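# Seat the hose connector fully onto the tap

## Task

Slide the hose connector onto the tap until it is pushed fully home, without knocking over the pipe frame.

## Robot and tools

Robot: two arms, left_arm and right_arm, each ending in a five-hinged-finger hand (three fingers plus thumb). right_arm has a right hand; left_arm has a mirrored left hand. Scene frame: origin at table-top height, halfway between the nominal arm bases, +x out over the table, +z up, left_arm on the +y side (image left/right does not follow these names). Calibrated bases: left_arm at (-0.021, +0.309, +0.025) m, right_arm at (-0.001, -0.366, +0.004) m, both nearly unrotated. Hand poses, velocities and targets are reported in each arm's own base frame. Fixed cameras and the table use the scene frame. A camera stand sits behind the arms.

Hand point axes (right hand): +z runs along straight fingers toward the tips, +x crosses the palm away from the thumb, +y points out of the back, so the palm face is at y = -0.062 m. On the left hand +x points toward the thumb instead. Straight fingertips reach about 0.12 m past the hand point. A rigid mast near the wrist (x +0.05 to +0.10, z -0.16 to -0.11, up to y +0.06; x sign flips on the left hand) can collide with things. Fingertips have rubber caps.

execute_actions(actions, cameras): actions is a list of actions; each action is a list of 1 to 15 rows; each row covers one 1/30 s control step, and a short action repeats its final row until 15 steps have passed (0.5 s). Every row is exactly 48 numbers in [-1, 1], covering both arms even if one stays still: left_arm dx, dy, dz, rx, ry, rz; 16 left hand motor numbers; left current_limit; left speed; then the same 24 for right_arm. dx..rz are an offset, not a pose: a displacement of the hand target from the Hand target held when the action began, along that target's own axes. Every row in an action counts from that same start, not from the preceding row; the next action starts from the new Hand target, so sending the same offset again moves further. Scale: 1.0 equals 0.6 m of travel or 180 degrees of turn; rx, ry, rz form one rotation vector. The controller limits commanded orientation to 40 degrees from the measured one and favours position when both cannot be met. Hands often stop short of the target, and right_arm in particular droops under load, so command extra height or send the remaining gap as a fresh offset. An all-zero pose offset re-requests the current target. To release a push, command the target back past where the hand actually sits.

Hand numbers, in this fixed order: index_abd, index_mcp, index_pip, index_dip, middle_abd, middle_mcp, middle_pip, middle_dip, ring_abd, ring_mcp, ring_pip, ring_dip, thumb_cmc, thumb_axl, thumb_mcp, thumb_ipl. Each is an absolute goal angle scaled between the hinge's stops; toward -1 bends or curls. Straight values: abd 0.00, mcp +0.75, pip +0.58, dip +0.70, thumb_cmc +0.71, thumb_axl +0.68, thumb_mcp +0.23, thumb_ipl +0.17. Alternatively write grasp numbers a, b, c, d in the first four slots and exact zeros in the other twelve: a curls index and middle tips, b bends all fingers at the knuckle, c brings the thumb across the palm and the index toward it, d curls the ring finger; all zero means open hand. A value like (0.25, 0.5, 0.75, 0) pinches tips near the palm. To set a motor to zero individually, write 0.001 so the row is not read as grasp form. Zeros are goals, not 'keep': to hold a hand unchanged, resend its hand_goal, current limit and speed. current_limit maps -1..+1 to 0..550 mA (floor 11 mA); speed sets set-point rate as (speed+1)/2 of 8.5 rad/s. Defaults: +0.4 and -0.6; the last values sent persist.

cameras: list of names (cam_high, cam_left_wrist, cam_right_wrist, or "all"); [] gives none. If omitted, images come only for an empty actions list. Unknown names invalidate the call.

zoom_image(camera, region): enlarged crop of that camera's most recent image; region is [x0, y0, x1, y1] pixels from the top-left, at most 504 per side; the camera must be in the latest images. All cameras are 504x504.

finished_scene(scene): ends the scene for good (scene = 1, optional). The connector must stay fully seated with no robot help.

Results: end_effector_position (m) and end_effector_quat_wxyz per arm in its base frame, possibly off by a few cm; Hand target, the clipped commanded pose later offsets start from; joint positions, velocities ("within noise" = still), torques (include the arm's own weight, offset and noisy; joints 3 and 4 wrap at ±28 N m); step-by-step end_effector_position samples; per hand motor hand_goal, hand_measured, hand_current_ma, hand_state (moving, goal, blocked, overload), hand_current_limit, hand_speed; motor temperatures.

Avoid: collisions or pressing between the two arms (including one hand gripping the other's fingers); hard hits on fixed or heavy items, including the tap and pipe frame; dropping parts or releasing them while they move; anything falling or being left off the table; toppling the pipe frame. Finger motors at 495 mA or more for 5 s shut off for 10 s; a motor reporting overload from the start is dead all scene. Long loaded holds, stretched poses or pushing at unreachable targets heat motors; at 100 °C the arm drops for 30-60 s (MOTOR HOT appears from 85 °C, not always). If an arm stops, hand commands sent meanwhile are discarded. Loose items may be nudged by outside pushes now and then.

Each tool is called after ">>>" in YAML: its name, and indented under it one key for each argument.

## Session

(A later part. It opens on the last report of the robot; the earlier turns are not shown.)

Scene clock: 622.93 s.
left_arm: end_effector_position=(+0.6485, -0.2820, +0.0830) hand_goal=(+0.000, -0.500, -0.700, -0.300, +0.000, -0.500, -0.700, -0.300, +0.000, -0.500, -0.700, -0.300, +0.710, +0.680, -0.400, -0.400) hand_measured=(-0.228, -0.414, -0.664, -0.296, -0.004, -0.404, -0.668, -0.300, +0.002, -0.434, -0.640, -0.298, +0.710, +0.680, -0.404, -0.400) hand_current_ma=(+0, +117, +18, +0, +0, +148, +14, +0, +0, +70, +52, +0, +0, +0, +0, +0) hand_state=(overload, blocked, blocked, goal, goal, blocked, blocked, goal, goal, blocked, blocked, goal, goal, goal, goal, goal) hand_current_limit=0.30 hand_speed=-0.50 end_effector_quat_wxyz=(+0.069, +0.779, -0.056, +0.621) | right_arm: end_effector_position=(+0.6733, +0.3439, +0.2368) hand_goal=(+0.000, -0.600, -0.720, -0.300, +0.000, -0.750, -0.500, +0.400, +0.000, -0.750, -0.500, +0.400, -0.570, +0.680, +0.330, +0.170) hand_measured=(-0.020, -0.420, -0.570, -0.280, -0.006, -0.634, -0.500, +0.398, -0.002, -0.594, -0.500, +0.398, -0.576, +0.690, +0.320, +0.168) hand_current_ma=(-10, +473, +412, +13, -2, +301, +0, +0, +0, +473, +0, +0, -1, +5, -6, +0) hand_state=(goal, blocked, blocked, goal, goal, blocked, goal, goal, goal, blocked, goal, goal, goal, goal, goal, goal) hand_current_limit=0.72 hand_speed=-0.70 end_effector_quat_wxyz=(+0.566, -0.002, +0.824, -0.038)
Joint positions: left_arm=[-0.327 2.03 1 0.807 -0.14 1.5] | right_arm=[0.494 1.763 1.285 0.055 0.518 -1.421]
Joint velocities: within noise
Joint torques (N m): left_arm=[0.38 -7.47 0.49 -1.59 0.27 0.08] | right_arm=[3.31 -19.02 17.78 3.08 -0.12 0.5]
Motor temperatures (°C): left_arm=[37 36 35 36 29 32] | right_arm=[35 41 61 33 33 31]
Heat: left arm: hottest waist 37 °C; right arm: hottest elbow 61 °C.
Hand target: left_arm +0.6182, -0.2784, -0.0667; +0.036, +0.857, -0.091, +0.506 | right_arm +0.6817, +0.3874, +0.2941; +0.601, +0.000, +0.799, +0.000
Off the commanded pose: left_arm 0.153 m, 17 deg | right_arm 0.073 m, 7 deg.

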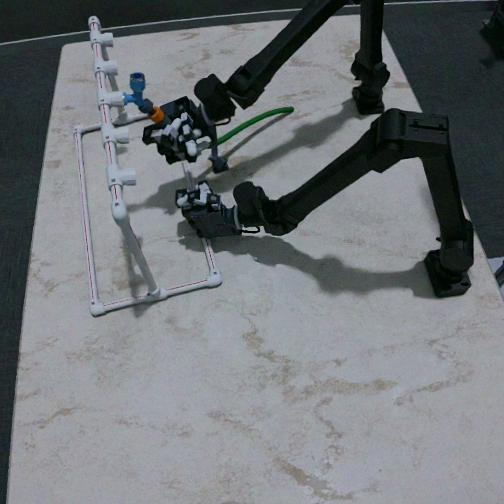

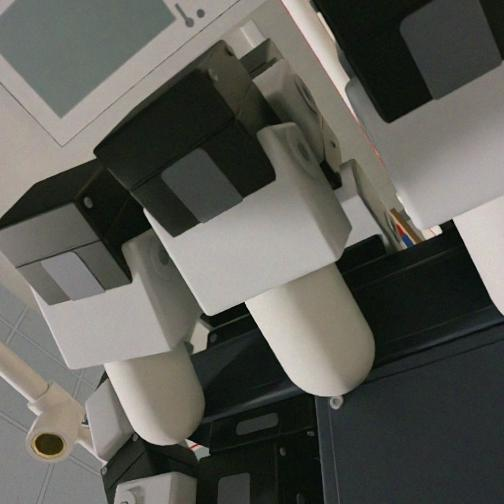

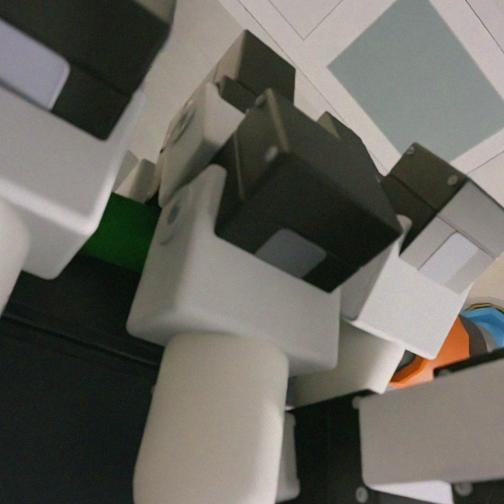

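>>> execute_actions:
  actions:
    - [[0,0,0,0,0,0, 0,-0.5,-0.7,-0.3, 0,-0.5,-0.7,-0.3, 0,-0.5,-0.7,-0.3, 0.71,0.68,-0.4,-0.4, 0.3,-0.5, -0.0038,-0.0264,0.0136,0.0074,0,0.0022, 0,-0.6,-0.72,-0.3, 0,-0.75,-0.5,0.4, 0,-0.75,-0.5,0.4, -0.57,0.68,0.33,0.17, 0.72,-0.7]]
  cameras: ["cam_high","cam_right_wrist"]

>>> zoom_image:
  camera: "cam_right_wrist"
  region: [444, 296, 504, 356]

>>> zoom_image:
  camera: "cam_high"
  region: [140, 90, 176, 126]

Scene clock: 628.30 s.
left_arm: end_effector_position=(+0.6485, -0.2820, +0.0830) hand_goal=(+0.000, -0.500, -0.700, -0.300, +0.000, -0.500, -0.700, -0.300, +0.000, -0.500, -0.700, -0.300, +0.710, +0.680, -0.400, -0.400) hand_measured=(-0.228, -0.414, -0.664, -0.296, -0.004, -0.404, -0.668, -0.300, +0.002, -0.434, -0.640, -0.298, +0.710, +0.680, -0.404, -0.400) hand_current_ma=(+0, +117, +18, +0, +0, +148, +14, +0, +0, +70, +52, +0, +0, +0, +0, +0) hand_state=(overload, blocked, blocked, goal, goal, blocked, blocked, goal, goal, blocked, blocked, goal, goal, goal, goal, goal) hand_current_limit=0.30 hand_speed=-0.50 end_effector_quat_wxyz=(+0.069, +0.779, -0.056, +0.621) | right_arm: end_effector_position=(+0.6737, +0.3437, +0.2367) hand_goal=(+0.000, -0.600, -0.720, -0.300, +0.000, -0.750, -0.500, +0.400, +0.000, -0.750, -0.500, +0.400, -0.570, +0.680, +0.330, +0.170) hand_measured=(-0.020, -0.420, -0.570, -0.280, -0.006, -0.634, -0.500, +0.398, -0.002, -0.594, -0.500, +0.398, -0.576, +0.690, +0.320, +0.168) hand_current_ma=(-10, +473, +412, +13, -2, +301, +0, +0, +0, +473, +0, +0, -1, +5, -6, +0) hand_state=(goal, blocked, blocked, goal, goal, blocked, goal, goal, goal, blocked, goal, goal, goal, goal, goal, goal) hand_current_limit=0.72 hand_speed=-0.70 end_effector_quat_wxyz=(+0.566, -0.002, +0.824, -0.039)
Joint positions: left_arm=[-0.327 2.03 1 0.807 -0.14 1.5] | right_arm=[0.494 1.764 1.286 0.055 0.519 -1.421]
Joint torques (N m): left_arm=[0.5 -7.41 0.5 -1.61 0.27 0.08] | right_arm=[1.55 -18.84 17.89 3.08 -0.09 0.5]
Motor temperatures (°C): left_arm=[37 36 35 36 29 32] | right_arm=[35 42 61 33 33 31]
Heat: left arm: hottest waist 37 °C; right arm: hottest elbow 61 °C.
Hand target: left_arm +0.6182, -0.2784, -0.0667; +0.036, +0.857, -0.091, +0.506 | right_arm +0.6901, +0.3715, +0.2940; +0.601, +0.009, +0.799, -0.007
Off the commanded pose: left_arm 0.153 m, 17 deg | right_arm 0.066 m, 6 deg.
Step readings (end_effector_position of left_arm | right_arm):
0: (+0.6485, -0.2820, +0.0830) | (+0.6733, +0.3439, +0.2368)
1: (+0.6485, -0.2820, +0.0830) | (+0.6733, +0.3439, +0.2368)
2: (+0.6485, -0.2820, +0.0830) | (+0.6734, +0.3438, +0.2368)
4: (+0.6485, -0.2820, +0.0830) | (+0.6735, +0.3438, +0.2367)
8: (+0.6485, -0.2820, +0.0830) | (+0.6737, +0.3437, +0.2367)
15: (+0.6485, -0.2820, +0.0830) | (+0.6737, +0.3437, +0.2367)
Images, in order (width x height): cam_high 504x504, cam_right_wrist 504x504.

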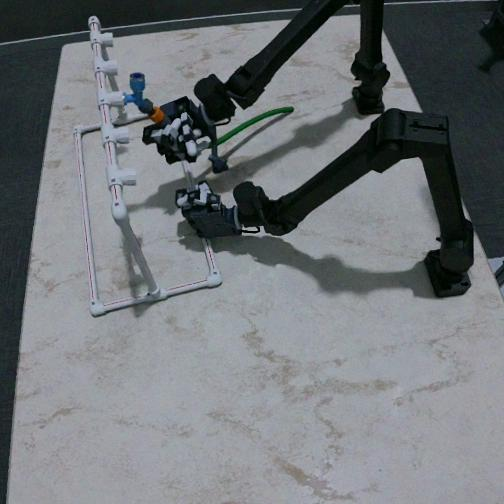

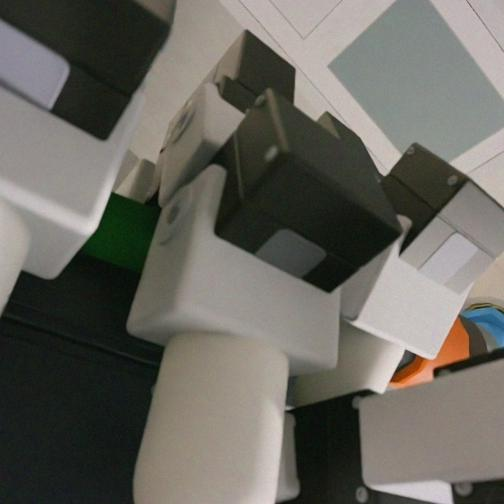

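Scaled by 8.400 from the camera's 504x504 image, which has a finer 720x720 frame.

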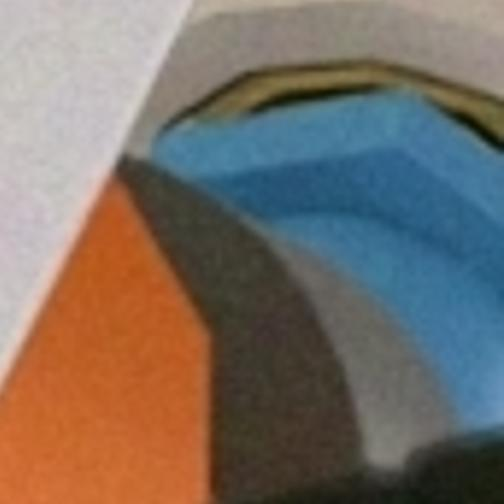

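Scaled by 14.000 from the camera's 504x504 image, which has a finer 720x720 frame.

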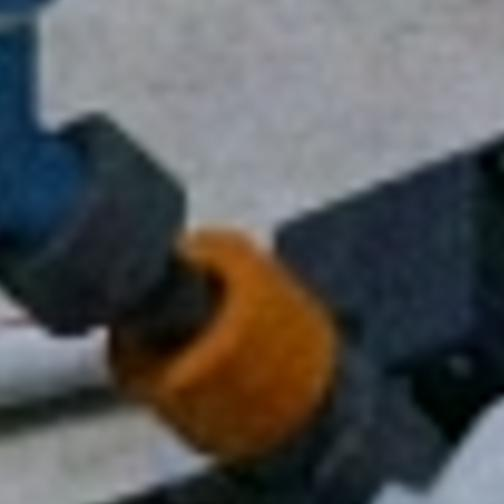

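>>> execute_actions:
  actions:
    - [[0,0,0,0,0,0, 0,-0.5,-0.7,-0.3, 0,-0.5,-0.7,-0.3, 0,-0.5,-0.7,-0.3, 0.71,0.68,-0.4,-0.4, 0.3,-0.5, -0.0081,0.0004,0.0018,0,0,0, 0,-0.6,-0.72,-0.3, 0,-0.75,-0.5,0.4, 0,-0.75,-0.5,0.4, -0.57,0.68,0.33,0.17, 0.72,-0.7],[0,0,0,0,0,0, 0,-0.5,-0.7,-0.3, 0,-0.5,-0.7,-0.3, 0,-0.5,-0.7,-0.3, 0.71,0.68,-0.4,-0.4, 0.3,-0.5, -0.0162,0.0008,0.0037,0,0,0, 0,-0.6,-0.72,-0.3, 0,-0.75,-0.5,0.4, 0,-0.75,-0.5,0.4, -0.57,0.68,0.33,0.17, 0.72,-0.7]]
  cameras: []

Scene clock: 629.50 s.
left_arm: end_effector_position=(+0.6485, -0.2820, +0.0830) hand_goal=(+0.000, -0.500, -0.700, -0.300, +0.000, -0.500, -0.700, -0.300, +0.000, -0.500, -0.700, -0.300, +0.710, +0.680, -0.400, -0.400) hand_measured=(-0.228, -0.414, -0.664, -0.296, -0.004, -0.404, -0.668, -0.300, +0.002, -0.434, -0.640, -0.298, +0.710, +0.680, -0.404, -0.400) hand_current_ma=(+0, +117, +18, +0, +0, +148, +14, +0, +0, +70, +52, +0, +0, +0, +0, +0) hand_state=(overload, blocked, blocked, goal, goal, blocked, blocked, goal, goal, blocked, blocked, goal, goal, goal, goal, goal) hand_current_limit=0.30 hand_speed=-0.50 end_effector_quat_wxyz=(+0.069, +0.779, -0.056, +0.621) | right_arm: end_effector_position=(+0.6750, +0.3437, +0.2378) hand_goal=(+0.000, -0.600, -0.720, -0.300, +0.000, -0.750, -0.500, +0.400, +0.000, -0.750, -0.500, +0.400, -0.570, +0.680, +0.330, +0.170) hand_measured=(-0.020, -0.420, -0.570, -0.280, -0.006, -0.634, -0.500, +0.398, -0.002, -0.594, -0.500, +0.398, -0.576, +0.690, +0.320, +0.168) hand_current_ma=(-10, +473, +412, +13, -2, +301, +0, +0, +0, +473, +0, +0, -1, +5, -6, +0) hand_state=(goal, blocked, blocked, goal, goal, blocked, goal, goal, goal, blocked, goal, goal, goal, goal, goal, goal) hand_current_limit=0.72 hand_speed=-0.70 end_effector_quat_wxyz=(+0.562, -0.002, +0.826, -0.041)
Joint positions: left_arm=[-0.327 2.03 1 0.807 -0.14 1.5] | right_arm=[0.493 1.764 1.298 0.031 0.519 -1.419]
Joint torques (N m): left_arm=[0.38 -7.41 0.5 -1.59 0.27 0.08] | right_arm=[1.38 -19.08 18.85 3.14 -0.23 0.42]
Motor temperatures (°C): left_arm=[37 36 35 36 29 32] | right_arm=[35 42 61 33 33 31]
Heat: left arm: hottest waist 37 °C; right arm: hottest elbow 61 °C.
Hand target: left_arm +0.6182, -0.2784, -0.0667; +0.036, +0.857, -0.091, +0.506 | right_arm +0.6951, +0.3717, +0.3028; +0.601, +0.010, +0.799, -0.007
Off the commanded pose: left_arm 0.153 m, 17 deg | right_arm 0.074 m, 7 deg.
Step readings (end_effector_position of left_arm | right_arm):
0: (+0.6485, -0.2820, +0.0830) | (+0.6737, +0.3437, +0.2367)
1: (+0.6485, -0.2820, +0.0830) | (+0.6737, +0.3437, +0.2367)
2: (+0.6485, -0.2820, +0.0830) | (+0.6738, +0.3438, +0.2367)
4: (+0.6485, -0.2820, +0.0830) | (+0.6740, +0.3439, +0.2369)
8: (+0.6485, -0.2820, +0.0830) | (+0.6746, +0.3438, +0.2373)
15: (+0.6485, -0.2820, +0.0830) | (+0.6750, +0.3437, +0.2377)
No camera images: "cameras" was empty.

>>> execute_actions:
  actions:
    - [[0,0,0,0,0,0, 0,-0.5,-0.7,-0.3, 0,-0.5,-0.7,-0.3, 0,-0.5,-0.7,-0.3, 0.71,0.68,-0.4,-0.4, 0.3,-0.5, -0.0081,0.0004,0.0018,0,0,0, 0,-0.6,-0.72,-0.3, 0,-0.75,-0.5,0.4, 0,-0.75,-0.5,0.4, -0.57,0.68,0.33,0.17, 0.72,-0.7],[0,0,0,0,0,0, 0,-0.5,-0.7,-0.3, 0,-0.5,-0.7,-0.3, 0,-0.5,-0.7,-0.3, 0.71,0.68,-0.4,-0.4, 0.3,-0.5, -0.0162,0.0008,0.0037,0,0,0, 0,-0.6,-0.72,-0.3, 0,-0.75,-0.5,0.4, 0,-0.75,-0.5,0.4, -0.57,0.68,0.33,0.17, 0.72,-0.7]]
  cameras: ["cam_high","cam_right_wrist"]

>>> zoom_image:
  camera: "cam_right_wrist"
  region: [444, 296, 504, 356]

>>> zoom_image:
  camera: "cam_high"
  region: [140, 90, 176, 126]

Scene clock: 630.87 s.
left_arm: end_effector_position=(+0.6485, -0.2820, +0.0830) hand_goal=(+0.000, -0.500, -0.700, -0.300, +0.000, -0.500, -0.700, -0.300, +0.000, -0.500, -0.700, -0.300, +0.710, +0.680, -0.400, -0.400) hand_measured=(-0.228, -0.414, -0.664, -0.296, -0.004, -0.404, -0.668, -0.300, +0.002, -0.434, -0.640, -0.298, +0.710, +0.680, -0.404, -0.400) hand_current_ma=(+0, +117, +18, +0, +0, +148, +14, +0, +0, +70, +52, +0, +0, +0, +0, +0) hand_state=(overload, blocked, blocked, goal, goal, blocked, blocked, goal, goal, blocked, blocked, goal, goal, goal, goal, goal) hand_current_limit=0.30 hand_speed=-0.50 end_effector_quat_wxyz=(+0.069, +0.779, -0.056, +0.621) | right_arm: end_effector_position=(+0.6769, +0.3431, +0.2400) hand_goal=(+0.000, -0.600, -0.720, -0.300, +0.000, -0.750, -0.500, +0.400, +0.000, -0.750, -0.500, +0.400, -0.570, +0.680, +0.330, +0.170) hand_measured=(-0.020, -0.420, -0.570, -0.280, -0.006, -0.634, -0.500, +0.398, -0.002, -0.594, -0.500, +0.398, -0.576, +0.690, +0.320, +0.168) hand_current_ma=(-10, +473, +412, +13, -1, +301, +0, +0, +0, +473, +0, +0, -1, +6, -6, +0) hand_state=(goal, blocked, blocked, goal, goal, blocked, goal, goal, goal, blocked, goal, goal, goal, goal, goal, goal) hand_current_limit=0.72 hand_speed=-0.70 end_effector_quat_wxyz=(+0.558, -0.001, +0.829, -0.041)
Joint positions: left_arm=[-0.327 2.03 1 0.807 -0.14 1.5] | right_arm=[0.491 1.764 1.309 0.01 0.519 -1.414]
Joint torques (N m): left_arm=[0.44 -7.36 0.5 -1.59 0.27 0.08] | right_arm=[1.32 -19.43 19.77 3.03 -0.32 0.38]
Motor temperatures (°C): left_arm=[37 36 35 36 29 32] | right_arm=[35 42 61 33 33 31]
Heat: left arm: hottest waist 37 °C; right arm: hottest elbow 61 °C.
Hand target: left_arm +0.6181, -0.2784, -0.0668; +0.036, +0.857, -0.091, +0.506 | right_arm +0.6998, +0.3723, +0.3117; +0.601, +0.009, +0.799, -0.007
Off the commanded pose: left_arm 0.153 m, 17 deg | right_arm 0.081 m, 7 deg.
Step readings (end_effector_position of left_arm | right_arm):
0: (+0.6485, -0.2820, +0.0830) | (+0.6750, +0.3437, +0.2378)
1: (+0.6485, -0.2820, +0.0830) | (+0.6750, +0.3437, +0.2378)
2: (+0.6485, -0.2820, +0.0830) | (+0.6751, +0.3437, +0.2380)
4: (+0.6485, -0.2820, +0.0830) | (+0.6757, +0.3437, +0.2388)
8: (+0.6485, -0.2820, +0.0830) | (+0.6768, +0.3431, +0.2400)
15: (+0.6485, -0.2820, +0.0830) | (+0.6768, +0.3430, +0.2399)
Images, in order (width x height): cam_high 504x504, cam_right_wrist 504x504.

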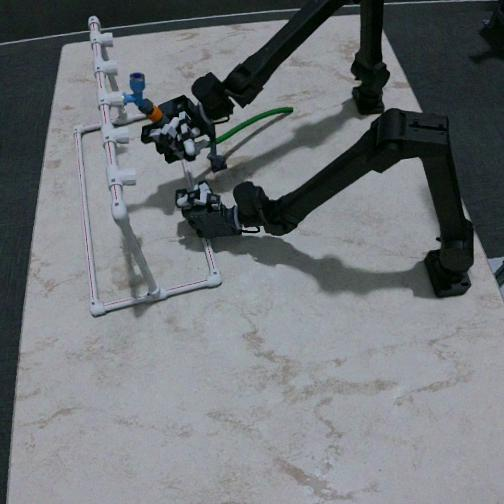

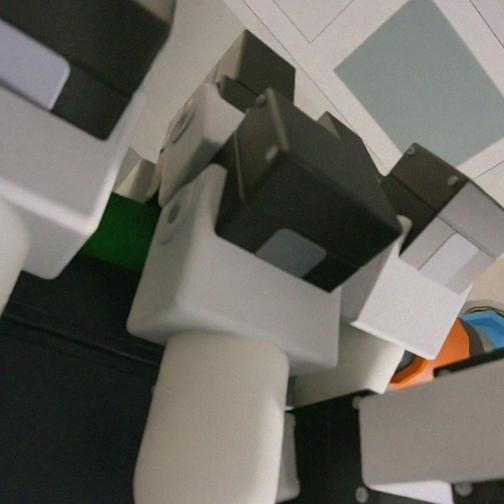

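Scaled by 8.400 from the camera's 504x504 image, which has a finer 720x720 frame.

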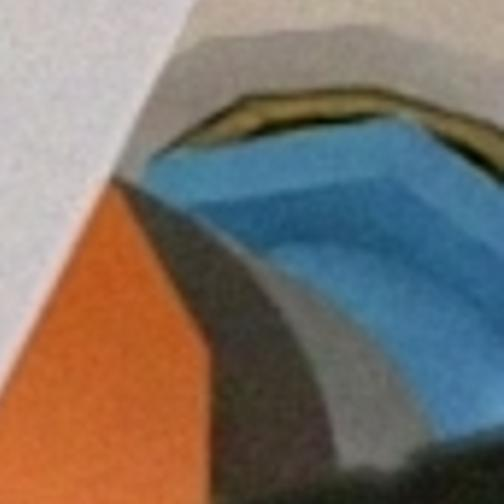

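Scaled by 14.000 from the camera's 504x504 image, which has a finer 720x720 frame.

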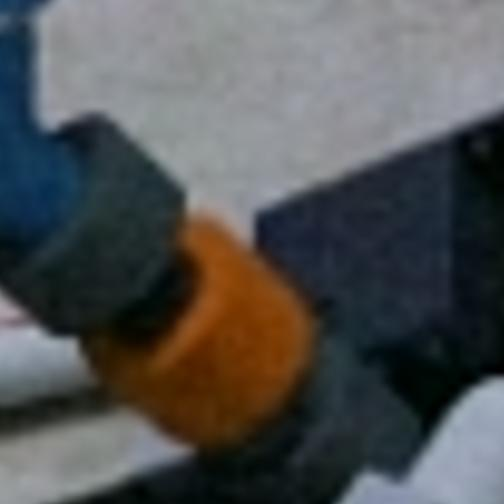

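>>> execute_actions:
  actions:
    - [[0,0,0,0,0,0, 0,-0.5,-0.7,-0.3, 0,-0.5,-0.7,-0.3, 0,-0.5,-0.7,-0.3, 0.71,0.68,-0.4,-0.4, 0.3,-0.5, -0.0081,0.0004,0.0018,0,0,0, 0,-0.6,-0.72,-0.3, 0,-0.75,-0.5,0.4, 0,-0.75,-0.5,0.4, -0.57,0.68,0.33,0.17, 0.72,-0.7],[0,0,0,0,0,0, 0,-0.5,-0.7,-0.3, 0,-0.5,-0.7,-0.3, 0,-0.5,-0.7,-0.3, 0.71,0.68,-0.4,-0.4, 0.3,-0.5, -0.0162,0.0008,0.0037,0,0,0, 0,-0.6,-0.72,-0.3, 0,-0.75,-0.5,0.4, 0,-0.75,-0.5,0.4, -0.57,0.68,0.33,0.17, 0.72,-0.7]]
  cameras: ["cam_high","cam_right_wrist"]

>>> zoom_image:
  camera: "cam_right_wrist"
  region: [444, 296, 504, 356]

>>> zoom_image:
  camera: "cam_high"
  region: [140, 90, 176, 126]

Scene clock: 633.47 s.
left_arm: end_effector_position=(+0.6493, -0.2820, +0.0832) hand_goal=(+0.000, -0.500, -0.700, -0.300, +0.000, -0.500, -0.700, -0.300, +0.000, -0.500, -0.700, -0.300, +0.710, +0.680, -0.400, -0.400) hand_measured=(-0.228, -0.414, -0.664, -0.296, -0.004, -0.404, -0.668, -0.300, +0.002, -0.434, -0.640, -0.298, +0.710, +0.680, -0.404, -0.400) hand_current_ma=(+0, +117, +18, +0, +0, +148, +14, +0, +0, +70, +52, +0, +0, +0, +0, +0) hand_state=(overload, blocked, blocked, goal, goal, blocked, blocked, goal, goal, blocked, blocked, goal, goal, goal, goal, goal) hand_current_limit=0.30 hand_speed=-0.50 end_effector_quat_wxyz=(+0.069, +0.779, -0.056, +0.621) | right_arm: end_effector_position=(+0.6773, +0.3433, +0.2400) hand_goal=(+0.000, -0.600, -0.720, -0.300, +0.000, -0.750, -0.500, +0.400, +0.000, -0.750, -0.500, +0.400, -0.570, +0.680, +0.330, +0.170) hand_measured=(-0.020, -0.420, -0.570, -0.280, -0.006, -0.634, -0.500, +0.398, -0.002, -0.594, -0.500, +0.398, -0.576, +0.690, +0.320, +0.168) hand_current_ma=(-10, +473, +412, +13, -1, +301, +0, +0, +0, +473, +0, +0, -1, +6, -6, +0) hand_state=(goal, blocked, blocked, goal, goal, blocked, goal, goal, goal, blocked, goal, goal, goal, goal, goal, goal) hand_current_limit=0.72 hand_speed=-0.70 end_effector_quat_wxyz=(+0.553, -0.002, +0.832, -0.043)
Joint positions: left_arm=[-0.327 2.03 1.002 0.804 -0.14 1.5] | right_arm=[0.491 1.764 1.319 -0.014 0.518 -1.411]
Joint torques (N m): left_arm=[0.38 -7.36 0.39 -1.5 0.27 0.08] | right_arm=[1.08 -19.49 20.77 3.07 -0.43 0.33]
Motor temperatures (°C): left_arm=[37 36 35 36 29 32] | right_arm=[35 42 61 33 33 31]
Heat: left arm: hottest waist 37 °C; right arm: hottest elbow 61 °C.
Hand target: left_arm +0.6182, -0.2785, -0.0667; +0.036, +0.857, -0.091, +0.506 | right_arm +0.7047, +0.3727, +0.3205; +0.601, +0.010, +0.799, -0.007
Off the commanded pose: left_arm 0.153 m, 17 deg | right_arm 0.090 m, 8 deg.
Step readings (end_effector_position of left_arm | right_arm):
0: (+0.6485, -0.2820, +0.0830) | (+0.6769, +0.3431, +0.2400)
1: (+0.6485, -0.2820, +0.0830) | (+0.6769, +0.3431, +0.2400)
2: (+0.6485, -0.2820, +0.0830) | (+0.6769, +0.3430, +0.2400)
4: (+0.6485, -0.2820, +0.0830) | (+0.6770, +0.3431, +0.2399)
8: (+0.6491, -0.2819, +0.0832) | (+0.6772, +0.3432, +0.2399)
15: (+0.6492, -0.2819, +0.0830) | (+0.6773, +0.3432, +0.2398)
Images, in order (width x height): cam_high 504x504, cam_right_wrist 504x504.

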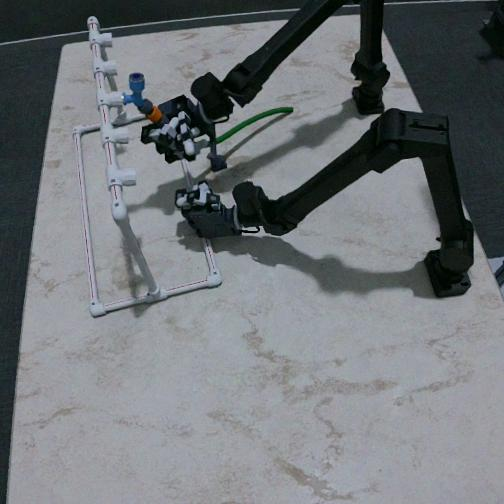

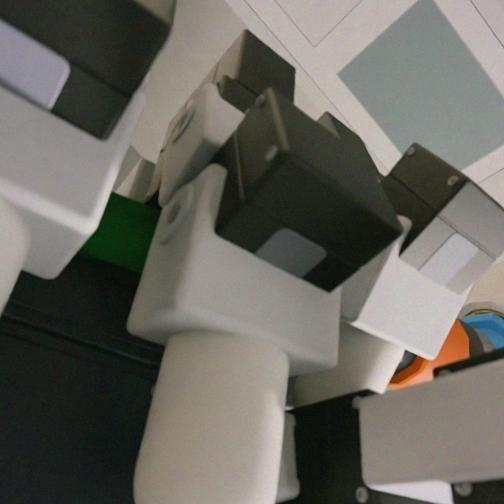

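Scaled by 8.400 from the camera's 504x504 image, which has a finer 720x720 frame.

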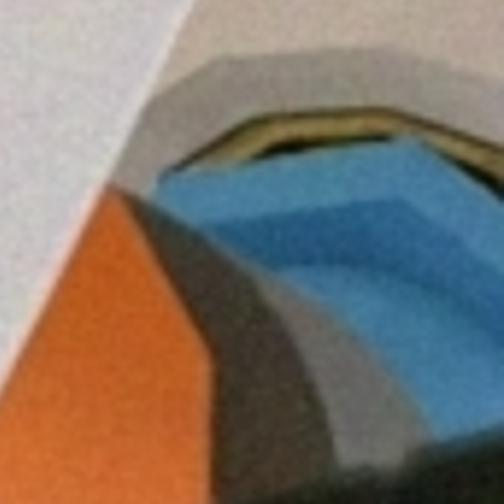

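Scaled by 14.000 from the camera's 504x504 image, which has a finer 720x720 frame.

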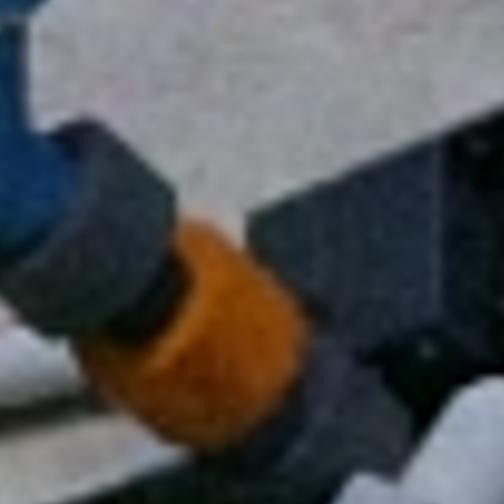

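>>> zoom_image:
  camera: "cam_right_wrist"
  region: [384, 336, 444, 396]

>>> zoom_image:
  camera: "cam_right_wrist"
  region: [354, 275, 504, 425]

>>> zoom_image:
  camera: "cam_left_wrist"
  region: [374, 180, 454, 260]

Scaled by 8.400 from the camera's 504x504 image, which has a finer 720x720 frame.

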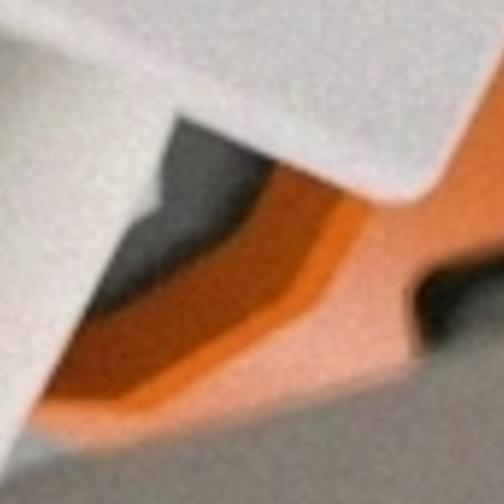

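Scaled by 3.360 from the camera's 504x504 image, which has a finer 720x720 frame.

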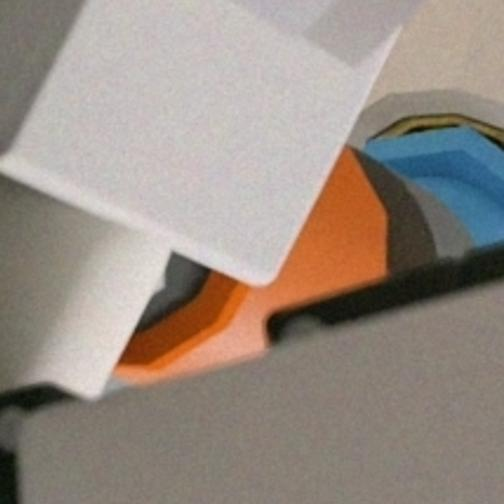

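This scene's latest camera images include none from cam_left_wrist. They are from: cam_high, cam_right_wrist. cam_left_wrist's image comes with the result of a call that names it in "cameras".

>>> execute_actions:
  actions:
    - [[-0.073,0.0025,0.04,0,0,0, 0,-0.5,-0.7,-0.3, 0,-0.5,-0.7,-0.3, 0,-0.5,-0.7,-0.3, 0.71,0.68,-0.4,-0.4, 0.3,-0.5, 0,0,0,0,0,0, 0,-0.6,-0.72,-0.3, 0,-0.75,-0.5,0.4, 0,-0.75,-0.5,0.4, -0.57,0.68,0.33,0.17, 0.72,-0.7],[-0.146,0.005,0.08,0,0,0, 0,-0.5,-0.7,-0.3, 0,-0.5,-0.7,-0.3, 0,-0.5,-0.7,-0.3, 0.71,0.68,-0.4,-0.4, 0.3,-0.5, 0,0,0,0,0,0, 0,-0.6,-0.72,-0.3, 0,-0.75,-0.5,0.4, 0,-0.75,-0.5,0.4, -0.57,0.68,0.33,0.17, 0.72,-0.7]]
    - [[-0.073,0.0025,0.04,0,0,0, 0,-0.5,-0.7,-0.3, 0,-0.5,-0.7,-0.3, 0,-0.5,-0.7,-0.3, 0.71,0.68,-0.4,-0.4, 0.3,-0.5, 0,0,0,0,0,0, 0,-0.6,-0.72,-0.3, 0,-0.75,-0.5,0.4, 0,-0.75,-0.5,0.4, -0.57,0.68,0.33,0.17, 0.72,-0.7],[-0.146,0.005,0.08,0,0,0, 0,-0.5,-0.7,-0.3, 0,-0.5,-0.7,-0.3, 0,-0.5,-0.7,-0.3, 0.71,0.68,-0.4,-0.4, 0.3,-0.5, 0,0,0,0,0,0, 0,-0.6,-0.72,-0.3, 0,-0.75,-0.5,0.4, 0,-0.75,-0.5,0.4, -0.57,0.68,0.33,0.17, 0.72,-0.7]]
  cameras: ["cam_high","cam_left_wrist","cam_right_wrist"]

>>> zoom_image:
  camera: "cam_high"
  region: [140, 90, 176, 126]

>>> zoom_image:
  camera: "cam_high"
  region: [160, 150, 260, 250]

>>> zoom_image:
  camera: "cam_left_wrist"
  region: [374, 180, 454, 260]

Scene clock: 639.70 s.
left_arm: end_effector_position=(+0.6362, -0.2803, +0.0808) hand_goal=(+0.000, -0.500, -0.700, -0.300, +0.000, -0.500, -0.700, -0.300, +0.000, -0.500, -0.700, -0.300, +0.710, +0.680, -0.400, -0.400) hand_measured=(-0.228, -0.414, -0.664, -0.296, -0.004, -0.404, -0.668, -0.300, +0.002, -0.434, -0.640, -0.298, +0.710, +0.680, -0.404, -0.400) hand_current_ma=(+0, +117, +18, +0, +0, +148, +14, +0, +0, +70, +52, +0, +0, +0, +0, +0) hand_state=(overload, blocked, blocked, goal, goal, blocked, blocked, goal, goal, blocked, blocked, goal, goal, goal, goal, goal) hand_current_limit=0.30 hand_speed=-0.50 end_effector_quat_wxyz=(+0.069, +0.673, -0.059, +0.734) | right_arm: end_effector_position=(+0.6792, +0.3434, +0.2407) hand_goal=(+0.000, -0.600, -0.720, -0.300, +0.000, -0.750, -0.500, +0.400, +0.000, -0.750, -0.500, +0.400, -0.570, +0.680, +0.330, +0.170) hand_measured=(-0.020, -0.420, -0.570, -0.280, -0.006, -0.634, -0.500, +0.398, -0.002, -0.594, -0.500, +0.398, -0.576, +0.690, +0.320, +0.168) hand_current_ma=(-10, +473, +412, +13, -1, +301, +0, +0, +0, +473, +0, +0, -1, +6, -6, +0) hand_state=(goal, blocked, blocked, goal, goal, blocked, goal, goal, goal, blocked, goal, goal, goal, goal, goal, goal) hand_current_limit=0.72 hand_speed=-0.70 end_effector_quat_wxyz=(+0.552, -0.002, +0.833, -0.042)
Joint positions: left_arm=[-0.33 2.212 1.001 1.3 -0.148 1.577] | right_arm=[0.489 1.767 1.327 -0.021 0.515 -1.411]
Joint torques (N m): left_arm=[0.5 10.46 -4.7 -3.88 -0.2 -0.73] | right_arm=[1.2 -19.84 20.23 3.38 -0.28 0.34]
Motor temperatures (°C): left_arm=[37 36 35 36 29 32] | right_arm=[35 43 62 33 33 31]
Heat: left arm: hottest waist 37 °C; right arm: hottest elbow 62 °C.
Hand target: left_arm +0.6170, -0.2781, -0.2666; +0.036, +0.857, -0.091, +0.506 | right_arm +0.7046, +0.3727, +0.3204; +0.601, +0.009, +0.799, -0.007
Off the commanded pose: left_arm 0.348 m, 34 deg | right_arm 0.089 m, 8 deg.
Step readings (end_effector_position of left_arm | right_arm):
0: (+0.6493, -0.2820, +0.0832) | (+0.6773, +0.3433, +0.2399)
1: (+0.6493, -0.2819, +0.0829) | (+0.6773, +0.3433, +0.2399)
2: (+0.6494, -0.2817, +0.0826) | (+0.6773, +0.3433, +0.2399)
4: (+0.6494, -0.2814, +0.0804) | (+0.6777, +0.3433, +0.2405)
8: (+0.6490, -0.2809, +0.0814) | (+0.6778, +0.3432, +0.2405)
15: (+0.6478, -0.2807, +0.0825) | (+0.6777, +0.3432, +0.2405)
16: (+0.6477, -0.2807, +0.0825) | (+0.6777, +0.3432, +0.2405)
17: (+0.6474, -0.2806, +0.0822) | (+0.6777, +0.3432, +0.2405)
19: (+0.6453, -0.2803, +0.0817) | (+0.6777, +0.3432, +0.2405)
23: (+0.6407, -0.2797, +0.0814) | (+0.6790, +0.3433, +0.2408)
30: (+0.6368, -0.2805, +0.0808) | (+0.6792, +0.3434, +0.2407)

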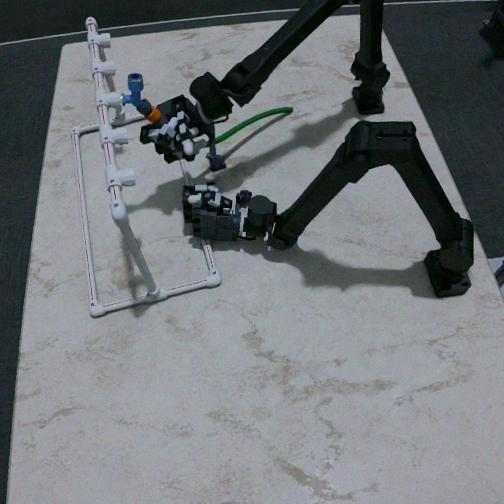

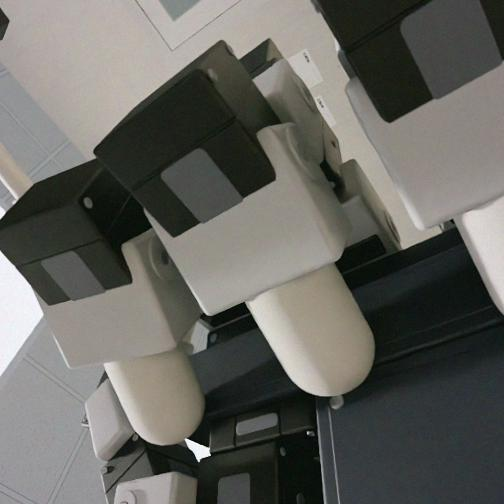

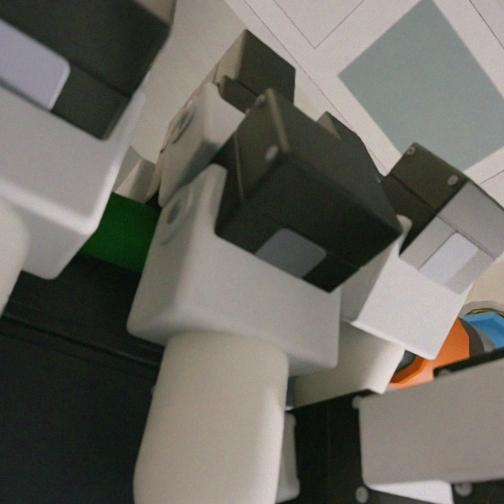

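Scaled by 14.000 from the camera's 504x504 image, which has a finer 720x720 frame.

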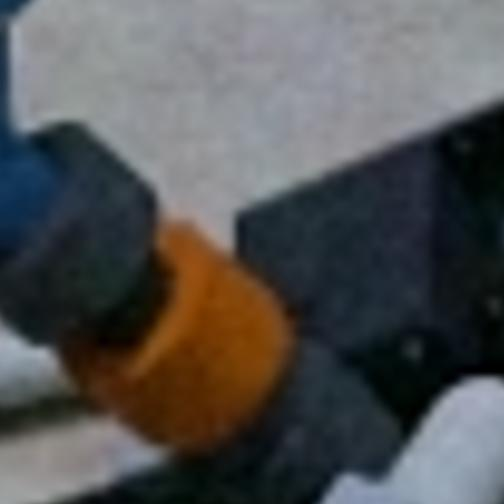

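Scaled by 5.040 from the camera's 504x504 image, which has a finer 720x720 frame.

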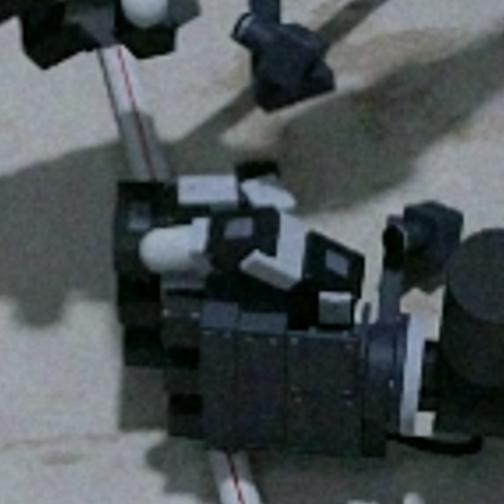

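Scaled by 6.300 from the camera's 504x504 image, which has a finer 720x720 frame.

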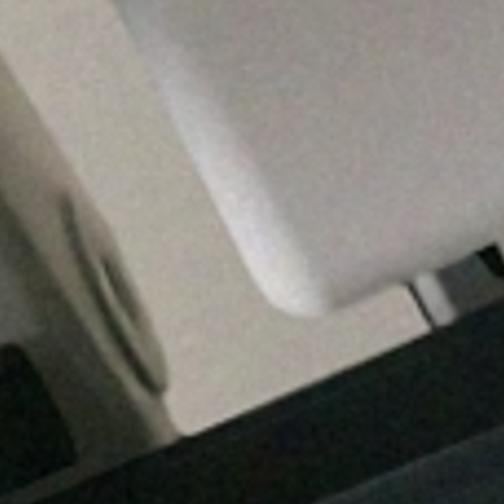

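>>> execute_actions:
  actions:
    - [[0.073,-0.0025,-0.04,0,0,0, 0,-0.5,-0.7,-0.3, 0,-0.5,-0.7,-0.3, 0,-0.5,-0.7,-0.3, 0.71,0.68,-0.4,-0.4, 0.3,-0.5, 0,0,0,0,0,0, 0,-0.6,-0.72,-0.3, 0,-0.75,-0.5,0.4, 0,-0.75,-0.5,0.4, -0.57,0.68,0.33,0.17, 0.72,-0.7],[0.146,-0.005,-0.08,0,0,0, 0,-0.5,-0.7,-0.3, 0,-0.5,-0.7,-0.3, 0,-0.5,-0.7,-0.3, 0.71,0.68,-0.4,-0.4, 0.3,-0.5, 0,0,0,0,0,0, 0,-0.6,-0.72,-0.3, 0,-0.75,-0.5,0.4, 0,-0.75,-0.5,0.4, -0.57,0.68,0.33,0.17, 0.72,-0.7]]
    - [[0.073,-0.0025,-0.04,0,0,0, 0,-0.5,-0.7,-0.3, 0,-0.5,-0.7,-0.3, 0,-0.5,-0.7,-0.3, 0.71,0.68,-0.4,-0.4, 0.3,-0.5, 0,0,0,0,0,0, 0,-0.6,-0.72,-0.3, 0,-0.75,-0.5,0.4, 0,-0.75,-0.5,0.4, -0.57,0.68,0.33,0.17, 0.72,-0.7],[0.073,-0.0025,-0.04,0,0,0, 0,-0.5,-0.7,-0.3, 0,-0.5,-0.7,-0.3, 0,-0.5,-0.7,-0.3, 0.71,0.68,-0.4,-0.4, 0.3,-0.5, 0,0,0,0,0,0, 0,-0.6,-0.72,-0.3, 0,-0.75,-0.5,0.4, 0,-0.75,-0.5,0.4, -0.57,0.68,0.33,0.17, 0.72,-0.7]]
  cameras: ["cam_high","cam_left_wrist"]

>>> zoom_image:
  camera: "cam_high"
  region: [160, 150, 260, 250]

>>> zoom_image:
  camera: "cam_high"
  region: [140, 90, 176, 126]

Scene clock: 642.90 s.
left_arm: end_effector_position=(+0.6541, -0.2811, +0.0826) hand_goal=(+0.000, -0.500, -0.700, -0.300, +0.000, -0.500, -0.700, -0.300, +0.000, -0.500, -0.700, -0.300, +0.710, +0.680, -0.400, -0.400) hand_measured=(-0.228, -0.414, -0.664, -0.296, -0.004, -0.404, -0.668, -0.300, +0.002, -0.434, -0.640, -0.298, +0.710, +0.680, -0.404, -0.400) hand_current_ma=(+0, +117, +18, +0, +0, +148, +14, +0, +0, +70, +52, +0, +0, +0, +0, +0) hand_state=(overload, blocked, blocked, goal, goal, blocked, blocked, goal, goal, blocked, blocked, goal, goal, goal, goal, goal) hand_current_limit=0.30 hand_speed=-0.50 end_effector_quat_wxyz=(+0.077, +0.750, -0.049, +0.655) | right_arm: end_effector_position=(+0.6786, +0.3445, +0.2404) hand_goal=(+0.000, -0.600, -0.720, -0.300, +0.000, -0.750, -0.500, +0.400, +0.000, -0.750, -0.500, +0.400, -0.570, +0.680, +0.330, +0.170) hand_measured=(-0.020, -0.420, -0.570, -0.280, -0.006, -0.634, -0.500, +0.398, -0.002, -0.594, -0.500, +0.398, -0.576, +0.690, +0.320, +0.168) hand_current_ma=(-10, +473, +412, +13, -1, +301, +0, +0, +0, +473, +0, +0, -1, +6, -6, +0) hand_state=(goal, blocked, blocked, goal, goal, blocked, goal, goal, goal, blocked, goal, goal, goal, goal, goal, goal) hand_current_limit=0.72 hand_speed=-0.70 end_effector_quat_wxyz=(+0.552, -0.003, +0.833, -0.042)
Joint positions: left_arm=[-0.323 2.092 1.015 0.944 -0.14 1.501] | right_arm=[0.49 1.767 1.327 -0.022 0.513 -1.411]
Joint torques (N m): left_arm=[0.26 -4.37 -2.03 -2.41 0.29 0.01] | right_arm=[1.03 -19.78 20.25 3.37 -0.19 0.34]
Motor temperatures (°C): left_arm=[37 36 35 36 29 32] | right_arm=[35 42 63 33 33 31]
Heat: left arm: hottest waist 37 °C; right arm: hottest elbow 63 °C.
Hand target: left_arm +0.6179, -0.2782, -0.1169; +0.036, +0.857, -0.091, +0.506 | right_arm +0.7047, +0.3726, +0.3204; +0.601, +0.010, +0.799, -0.007
Off the commanded pose: left_arm 0.203 m, 22 deg | right_arm 0.089 m, 8 deg.
Step readings (end_effector_position of left_arm | right_arm):
0: (+0.6362, -0.2803, +0.0808) | (+0.6792, +0.3434, +0.2407)
1: (+0.6363, -0.2802, +0.0808) | (+0.6792, +0.3434, +0.2407)
2: (+0.6364, -0.2800, +0.0813) | (+0.6792, +0.3434, +0.2407)
4: (+0.6381, -0.2807, +0.0820) | (+0.6792, +0.3434, +0.2407)
8: (+0.6426, -0.2814, +0.0818) | (+0.6792, +0.3434, +0.2407)
15: (+0.6461, -0.2819, +0.0816) | (+0.6792, +0.3434, +0.2407)
16: (+0.6464, -0.2819, +0.0820) | (+0.6792, +0.3434, +0.2407)
17: (+0.6471, -0.2819, +0.0821) | (+0.6792, +0.3434, +0.2407)
19: (+0.6489, -0.2818, +0.0820) | (+0.6792, +0.3435, +0.2407)
23: (+0.6515, -0.2812, +0.0832) | (+0.6786, +0.3445, +0.2404)
30: (+0.6536, -0.2812, +0.0827) | (+0.6786, +0.3445, +0.2404)
Images, in order (width x height): cam_high 504x504, cam_left_wrist 504x504.

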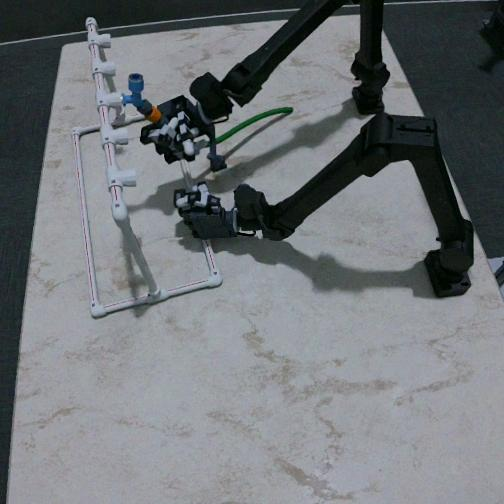

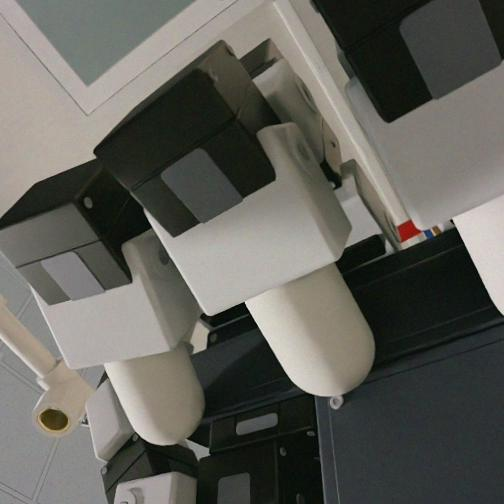

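Scaled by 5.040 from the camera's 504x504 image, which has a finer 720x720 frame.

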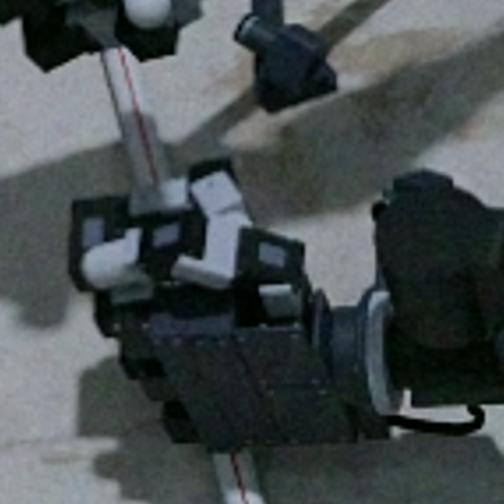

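Scaled by 14.000 from the camera's 504x504 image, which has a finer 720x720 frame.

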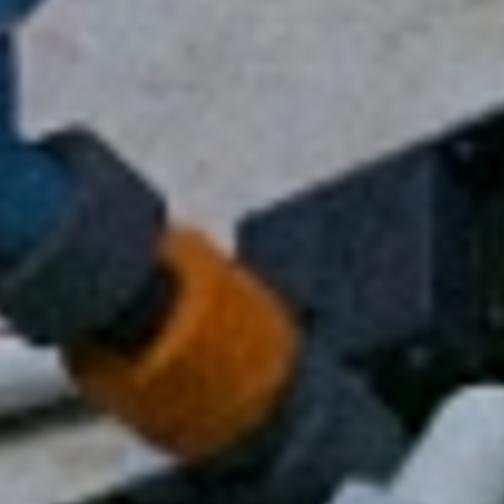

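>>> zoom_image:
  camera: "cam_left_wrist"
  region: [380, 200, 450, 250]

Scaled by 7.200 from the camera's 504x504 image, which has a finer 720x720 frame.

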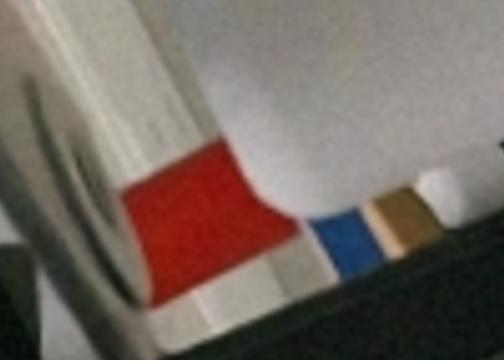

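>>> execute_actions:
  actions:
    - [[0,0,0,0,0,0, 0,-0.5,-0.7,-0.3, 0,-0.5,-0.7,-0.3, 0,-0.5,-0.7,-0.3, 0.71,0.68,-0.4,-0.4, 0.3,-0.5, 0.0243,-0.0012,-0.0055,0,0,0, 0,-0.6,-0.72,-0.3, 0,-0.75,-0.5,0.4, 0,-0.75,-0.5,0.4, -0.57,0.68,0.33,0.17, 0.72,-0.7],[0,0,0,0,0,0, 0,-0.5,-0.7,-0.3, 0,-0.5,-0.7,-0.3, 0,-0.5,-0.7,-0.3, 0.71,0.68,-0.4,-0.4, 0.3,-0.5, 0.0486,-0.0025,-0.011,0,0,0, 0,-0.6,-0.72,-0.3, 0,-0.75,-0.5,0.4, 0,-0.75,-0.5,0.4, -0.57,0.68,0.33,0.17, 0.72,-0.7]]
    - [[0.073,-0.0025,-0.04,0,0,0, 0,-0.5,-0.7,-0.3, 0,-0.5,-0.7,-0.3, 0,-0.5,-0.7,-0.3, 0.71,0.68,-0.4,-0.4, 0.3,-0.5, 0,0,0,0,0,0, 0,-0.6,-0.72,-0.3, 0,-0.75,-0.5,0.4, 0,-0.75,-0.5,0.4, -0.57,0.68,0.33,0.17, 0.72,-0.7]]
    - [[0.073,-0.0025,-0.04,0,0,0, 0,-0.5,-0.7,-0.3, 0,-0.5,-0.7,-0.3, 0,-0.5,-0.7,-0.3, 0.71,0.68,-0.4,-0.4, 0.3,-0.5, 0,0,0,0,0,0, 0,-0.6,-0.72,-0.3, 0,-0.75,-0.5,0.4, 0,-0.75,-0.5,0.4, -0.57,0.68,0.33,0.17, 0.72,-0.7]]
    - [[0.073,-0.0025,-0.04,0,0,0, 0,-0.5,-0.7,-0.3, 0,-0.5,-0.7,-0.3, 0,-0.5,-0.7,-0.3, 0.71,0.68,-0.4,-0.4, 0.3,-0.5, 0,0,0,0,0,0, 0,-0.6,-0.72,-0.3, 0,-0.75,-0.5,0.4, 0,-0.75,-0.5,0.4, -0.57,0.68,0.33,0.17, 0.72,-0.7]]
  cameras: ["cam_high"]

Scene clock: 655.60 s.
left_arm: end_effector_position=(+0.6440, -0.2735, +0.0907) hand_goal=(+0.000, -0.500, -0.700, -0.300, +0.000, -0.500, -0.700, -0.300, +0.000, -0.500, -0.700, -0.300, +0.710, +0.680, -0.400, -0.400) hand_measured=(-0.228, -0.414, -0.664, -0.296, -0.004, -0.404, -0.668, -0.300, +0.002, -0.434, -0.640, -0.296, +0.710, +0.680, -0.404, -0.400) hand_current_ma=(+0, +117, +18, +0, +0, +148, +14, +0, +0, +71, +52, +0, +0, +0, +0, +0) hand_state=(overload, blocked, blocked, goal, goal, blocked, blocked, goal, goal, blocked, blocked, goal, goal, goal, goal, goal) hand_current_limit=0.30 hand_speed=-0.50 end_effector_quat_wxyz=(+0.054, +0.828, -0.061, +0.555) | right_arm: end_effector_position=(+0.6764, +0.3524, +0.2410) hand_goal=(+0.000, -0.600, -0.720, -0.300, +0.000, -0.750, -0.500, +0.400, +0.000, -0.750, -0.500, +0.400, -0.570, +0.680, +0.330, +0.170) hand_measured=(-0.020, -0.420, -0.570, -0.280, -0.006, -0.634, -0.500, +0.398, -0.002, -0.594, -0.500, +0.398, -0.576, +0.690, +0.320, +0.168) hand_current_ma=(-10, +473, +412, +13, -1, +301, +0, +0, +0, +473, +0, +0, -1, +6, -6, +0) hand_state=(goal, blocked, blocked, goal, goal, blocked, goal, goal, goal, blocked, goal, goal, goal, goal, goal, goal) hand_current_limit=0.72 hand_speed=-0.70 end_effector_quat_wxyz=(+0.557, -0.005, +0.830, -0.038)
Joint positions: left_arm=[-0.317 1.917 1.005 0.52 -0.137 1.491] | right_arm=[0.502 1.771 1.326 -0.004 0.519 -1.411]
Joint torques (N m): left_arm=[-0.38 -14.62 3.3 0.28 0.04 0.19] | right_arm=[0.91 -19.43 15.17 5.44 -0.06 0.38]
Motor temperatures (°C): left_arm=[37 36 35 36 29 32] | right_arm=[35 42 66 33 33 30]
Heat: left arm: hottest waist 37 °C; right arm: hottest elbow 66 °C.
Hand target: left_arm +0.6188, -0.2784, +0.0331; +0.036, +0.857, -0.091, +0.506 | right_arm +0.6902, +0.3713, +0.2941; +0.601, +0.010, +0.799, -0.007
Off the commanded pose: left_arm 0.063 m, 8 deg | right_arm 0.058 m, 7 deg.
Step readings (end_effector_position of left_arm | right_arm):
0: (+0.6540, -0.2812, +0.0826) | (+0.6786, +0.3445, +0.2404)
1: (+0.6540, -0.2812, +0.0826) | (+0.6786, +0.3445, +0.2404)
2: (+0.6540, -0.2812, +0.0826) | (+0.6786, +0.3445, +0.2404)
4: (+0.6540, -0.2812, +0.0826) | (+0.6786, +0.3445, +0.2405)
8: (+0.6540, -0.2812, +0.0826) | (+0.6791, +0.3446, +0.2409)
15: (+0.6540, -0.2812, +0.0826) | (+0.6795, +0.3448, +0.2411)
16: (+0.6540, -0.2812, +0.0827) | (+0.6794, +0.3448, +0.2410)
17: (+0.6545, -0.2814, +0.0829) | (+0.6795, +0.3448, +0.2411)
19: (+0.6554, -0.2811, +0.0829) | (+0.6790, +0.3459, +0.2412)
23: (+0.6567, -0.2781, +0.0823) | (+0.6775, +0.3490, +0.2412)
30: (+0.6573, -0.2763, +0.0820) | (+0.6768, +0.3506, +0.2411)
31: (+0.6573, -0.2763, +0.0821) | (+0.6768, +0.3506, +0.2411)
32: (+0.6575, -0.2763, +0.0826) | (+0.6767, +0.3509, +0.2411)
34: (+0.6567, -0.2763, +0.0831) | (+0.6767, +0.3509, +0.2411)
38: (+0.6544, -0.2761, +0.0827) | (+0.6765, +0.3515, +0.2410)
45: (+0.6535, -0.2760, +0.0820) | (+0.6764, +0.3521, +0.2411)
46: (+0.6535, -0.2759, +0.0823) | (+0.6764, +0.3521, +0.2411)
47: (+0.6532, -0.2758, +0.0825) | (+0.6762, +0.3523, +0.2411)
49: (+0.6517, -0.2755, +0.0874) | (+0.6762, +0.3523, +0.2411)
53: (+0.6456, -0.2741, +0.0903) | (+0.6764, +0.3524, +0.2410)
60: (+0.6443, -0.2736, +0.0905) | (+0.6764, +0.3524, +0.2410)
Images, in order (width x height): cam_high 504x504.

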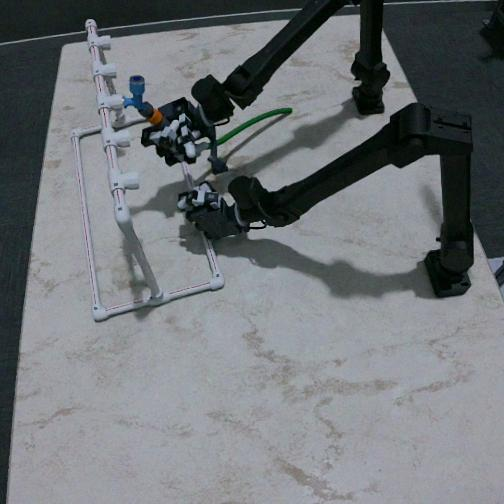

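>>> zoom_image:
  camera: "cam_high"
  region: [140, 90, 176, 126]

Scaled by 14.000 from the camera's 504x504 image, which has a finer 720x720 frame.

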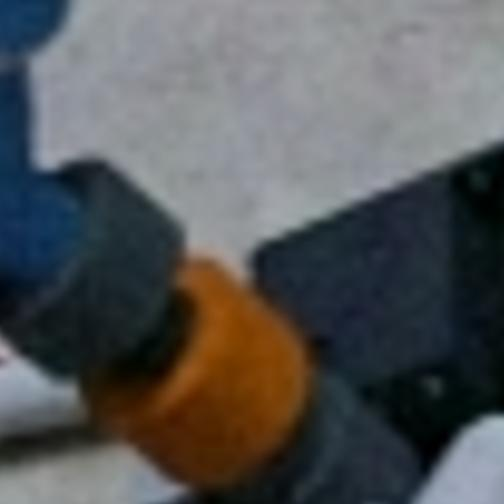

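>>> execute_actions:
  actions:
    - [[0.073,-0.0025,-0.04,0,0,0, 0,-0.5,-0.7,-0.3, 0,-0.5,-0.7,-0.3, 0,-0.5,-0.7,-0.3, 0.71,0.68,-0.4,-0.4, 0.3,-0.5, 0,0,0,0,0,0, 0,-0.6,-0.72,-0.3, 0,-0.75,-0.5,0.4, 0,-0.75,-0.5,0.4, -0.57,0.68,0.33,0.17, 0.72,-0.7]]
    - [[0.11,-0.004,-0.06,0,0,0, 0,-0.5,-0.7,-0.3, 0,-0.5,-0.7,-0.3, 0,-0.5,-0.7,-0.3, 0.71,0.68,-0.4,-0.4, 0.3,-0.5, 0,0,0,0,0,0, 0,-0.6,-0.72,-0.3, 0,-0.75,-0.5,0.4, 0,-0.75,-0.5,0.4, -0.57,0.68,0.33,0.17, 0.72,-0.7]]
    - [[0.11,-0.004,-0.06,0,0,0, 0,-0.5,-0.7,-0.3, 0,-0.5,-0.7,-0.3, 0,-0.5,-0.7,-0.3, 0.71,0.68,-0.4,-0.4, 0.3,-0.5, 0,0,0,0,0,0, 0,-0.6,-0.72,-0.3, 0,-0.75,-0.5,0.4, 0,-0.75,-0.5,0.4, -0.57,0.68,0.33,0.17, 0.72,-0.7]]
  cameras: ["cam_high"]

Scene clock: 658.77 s.
left_arm: end_effector_position=(+0.5856, -0.2580, +0.1416) hand_goal=(+0.000, -0.500, -0.700, -0.300, +0.000, -0.500, -0.700, -0.300, +0.000, -0.500, -0.700, -0.300, +0.710, +0.680, -0.400, -0.400) hand_measured=(-0.472, -0.432, -0.664, -0.298, -0.010, -0.404, -0.668, -0.300, +0.000, -0.434, -0.640, -0.296, +0.710, +0.680, -0.404, -0.400) hand_current_ma=(+0, +75, +18, +0, -1, +148, +14, +0, +0, +71, +52, +0, +0, +0, +0, +0) hand_state=(overload, blocked, blocked, goal, goal, blocked, blocked, goal, goal, blocked, blocked, goal, goal, goal, goal, goal) hand_current_limit=0.30 hand_speed=-0.50 end_effector_quat_wxyz=(+0.010, +0.894, -0.103, +0.436) | right_arm: end_effector_position=(+0.6773, +0.3535, +0.2413) hand_goal=(+0.000, -0.600, -0.720, -0.300, +0.000, -0.750, -0.500, +0.400, +0.000, -0.750, -0.500, +0.400, -0.570, +0.680, +0.330, +0.170) hand_measured=(-0.020, -0.420, -0.570, -0.280, -0.006, -0.634, -0.500, +0.398, -0.002, -0.594, -0.500, +0.398, -0.576, +0.690, +0.320, +0.168) hand_current_ma=(-10, +473, +412, +13, -1, +301, +0, +0, +0, +473, +0, +0, -2, +6, -6, +0) hand_state=(goal, blocked, blocked, goal, goal, blocked, goal, goal, goal, blocked, goal, goal, goal, goal, goal, goal) hand_current_limit=0.72 hand_speed=-0.70 end_effector_quat_wxyz=(+0.559, -0.006, +0.829, -0.034)
Joint positions: left_arm=[-0.323 1.622 1.004 -0.058 -0.146 1.548] | right_arm=[0.501 1.774 1.326 0.006 0.511 -1.411]
Joint torques (N m): left_arm=[0.09 -19.9 16.65 2.17 0.43 -0.38] | right_arm=[0.97 -19.78 15.23 4.98 0.31 0.39]
Motor temperatures (°C): left_arm=[37 36 35 36 29 32] | right_arm=[35 42 66 33 33 30]
Heat: left arm: hottest waist 37 °C; right arm: hottest elbow 66 °C.
Hand target: left_arm +0.6203, -0.2784, +0.2335; +0.036, +0.857, -0.091, +0.506 | right_arm +0.6901, +0.3715, +0.2943; +0.601, +0.009, +0.799, -0.007
Off the commanded pose: left_arm 0.100 m, 10 deg | right_arm 0.057 m, 7 deg.
Step readings (end_effector_position of left_arm | right_arm):
0: (+0.6440, -0.2735, +0.0907) | (+0.6764, +0.3524, +0.2410)
1: (+0.6439, -0.2735, +0.0908) | (+0.6764, +0.3524, +0.2410)
2: (+0.6431, -0.2735, +0.0908) | (+0.6764, +0.3524, +0.2410)
4: (+0.6393, -0.2732, +0.0919) | (+0.6765, +0.3525, +0.2408)
8: (+0.6283, -0.2740, +0.0855) | (+0.6768, +0.3528, +0.2409)
15: (+0.6232, -0.2750, +0.0765) | (+0.6769, +0.3529, +0.2408)
16: (+0.6228, -0.2749, +0.0762) | (+0.6769, +0.3529, +0.2408)
17: (+0.6212, -0.2744, +0.0754) | (+0.6769, +0.3529, +0.2408)
19: (+0.6163, -0.2728, +0.0783) | (+0.6769, +0.3529, +0.2408)
23: (+0.6112, -0.2711, +0.1120) | (+0.6769, +0.3529, +0.2408)
30: (+0.6072, -0.2682, +0.1255) | (+0.6772, +0.3535, +0.2412)
31: (+0.6067, -0.2681, +0.1248) | (+0.6772, +0.3535, +0.2412)
32: (+0.6052, -0.2677, +0.1243) | (+0.6772, +0.3535, +0.2411)
34: (+0.6000, -0.2661, +0.1273) | (+0.6772, +0.3535, +0.2411)
38: (+0.5904, -0.2604, +0.1405) | (+0.6773, +0.3535, +0.2413)
45: (+0.5859, -0.2581, +0.1417) | (+0.6773, +0.3535, +0.2413)
Images, in order (width x height): cam_high 504x504.

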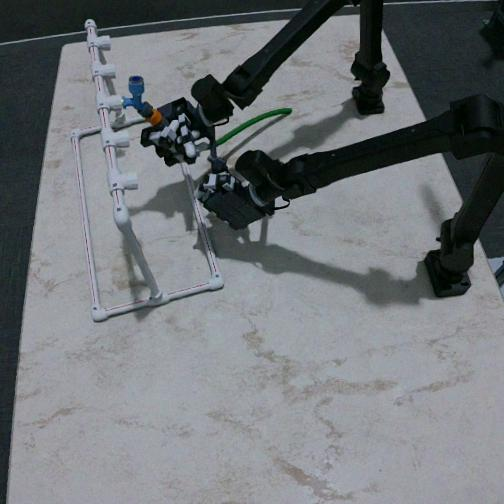

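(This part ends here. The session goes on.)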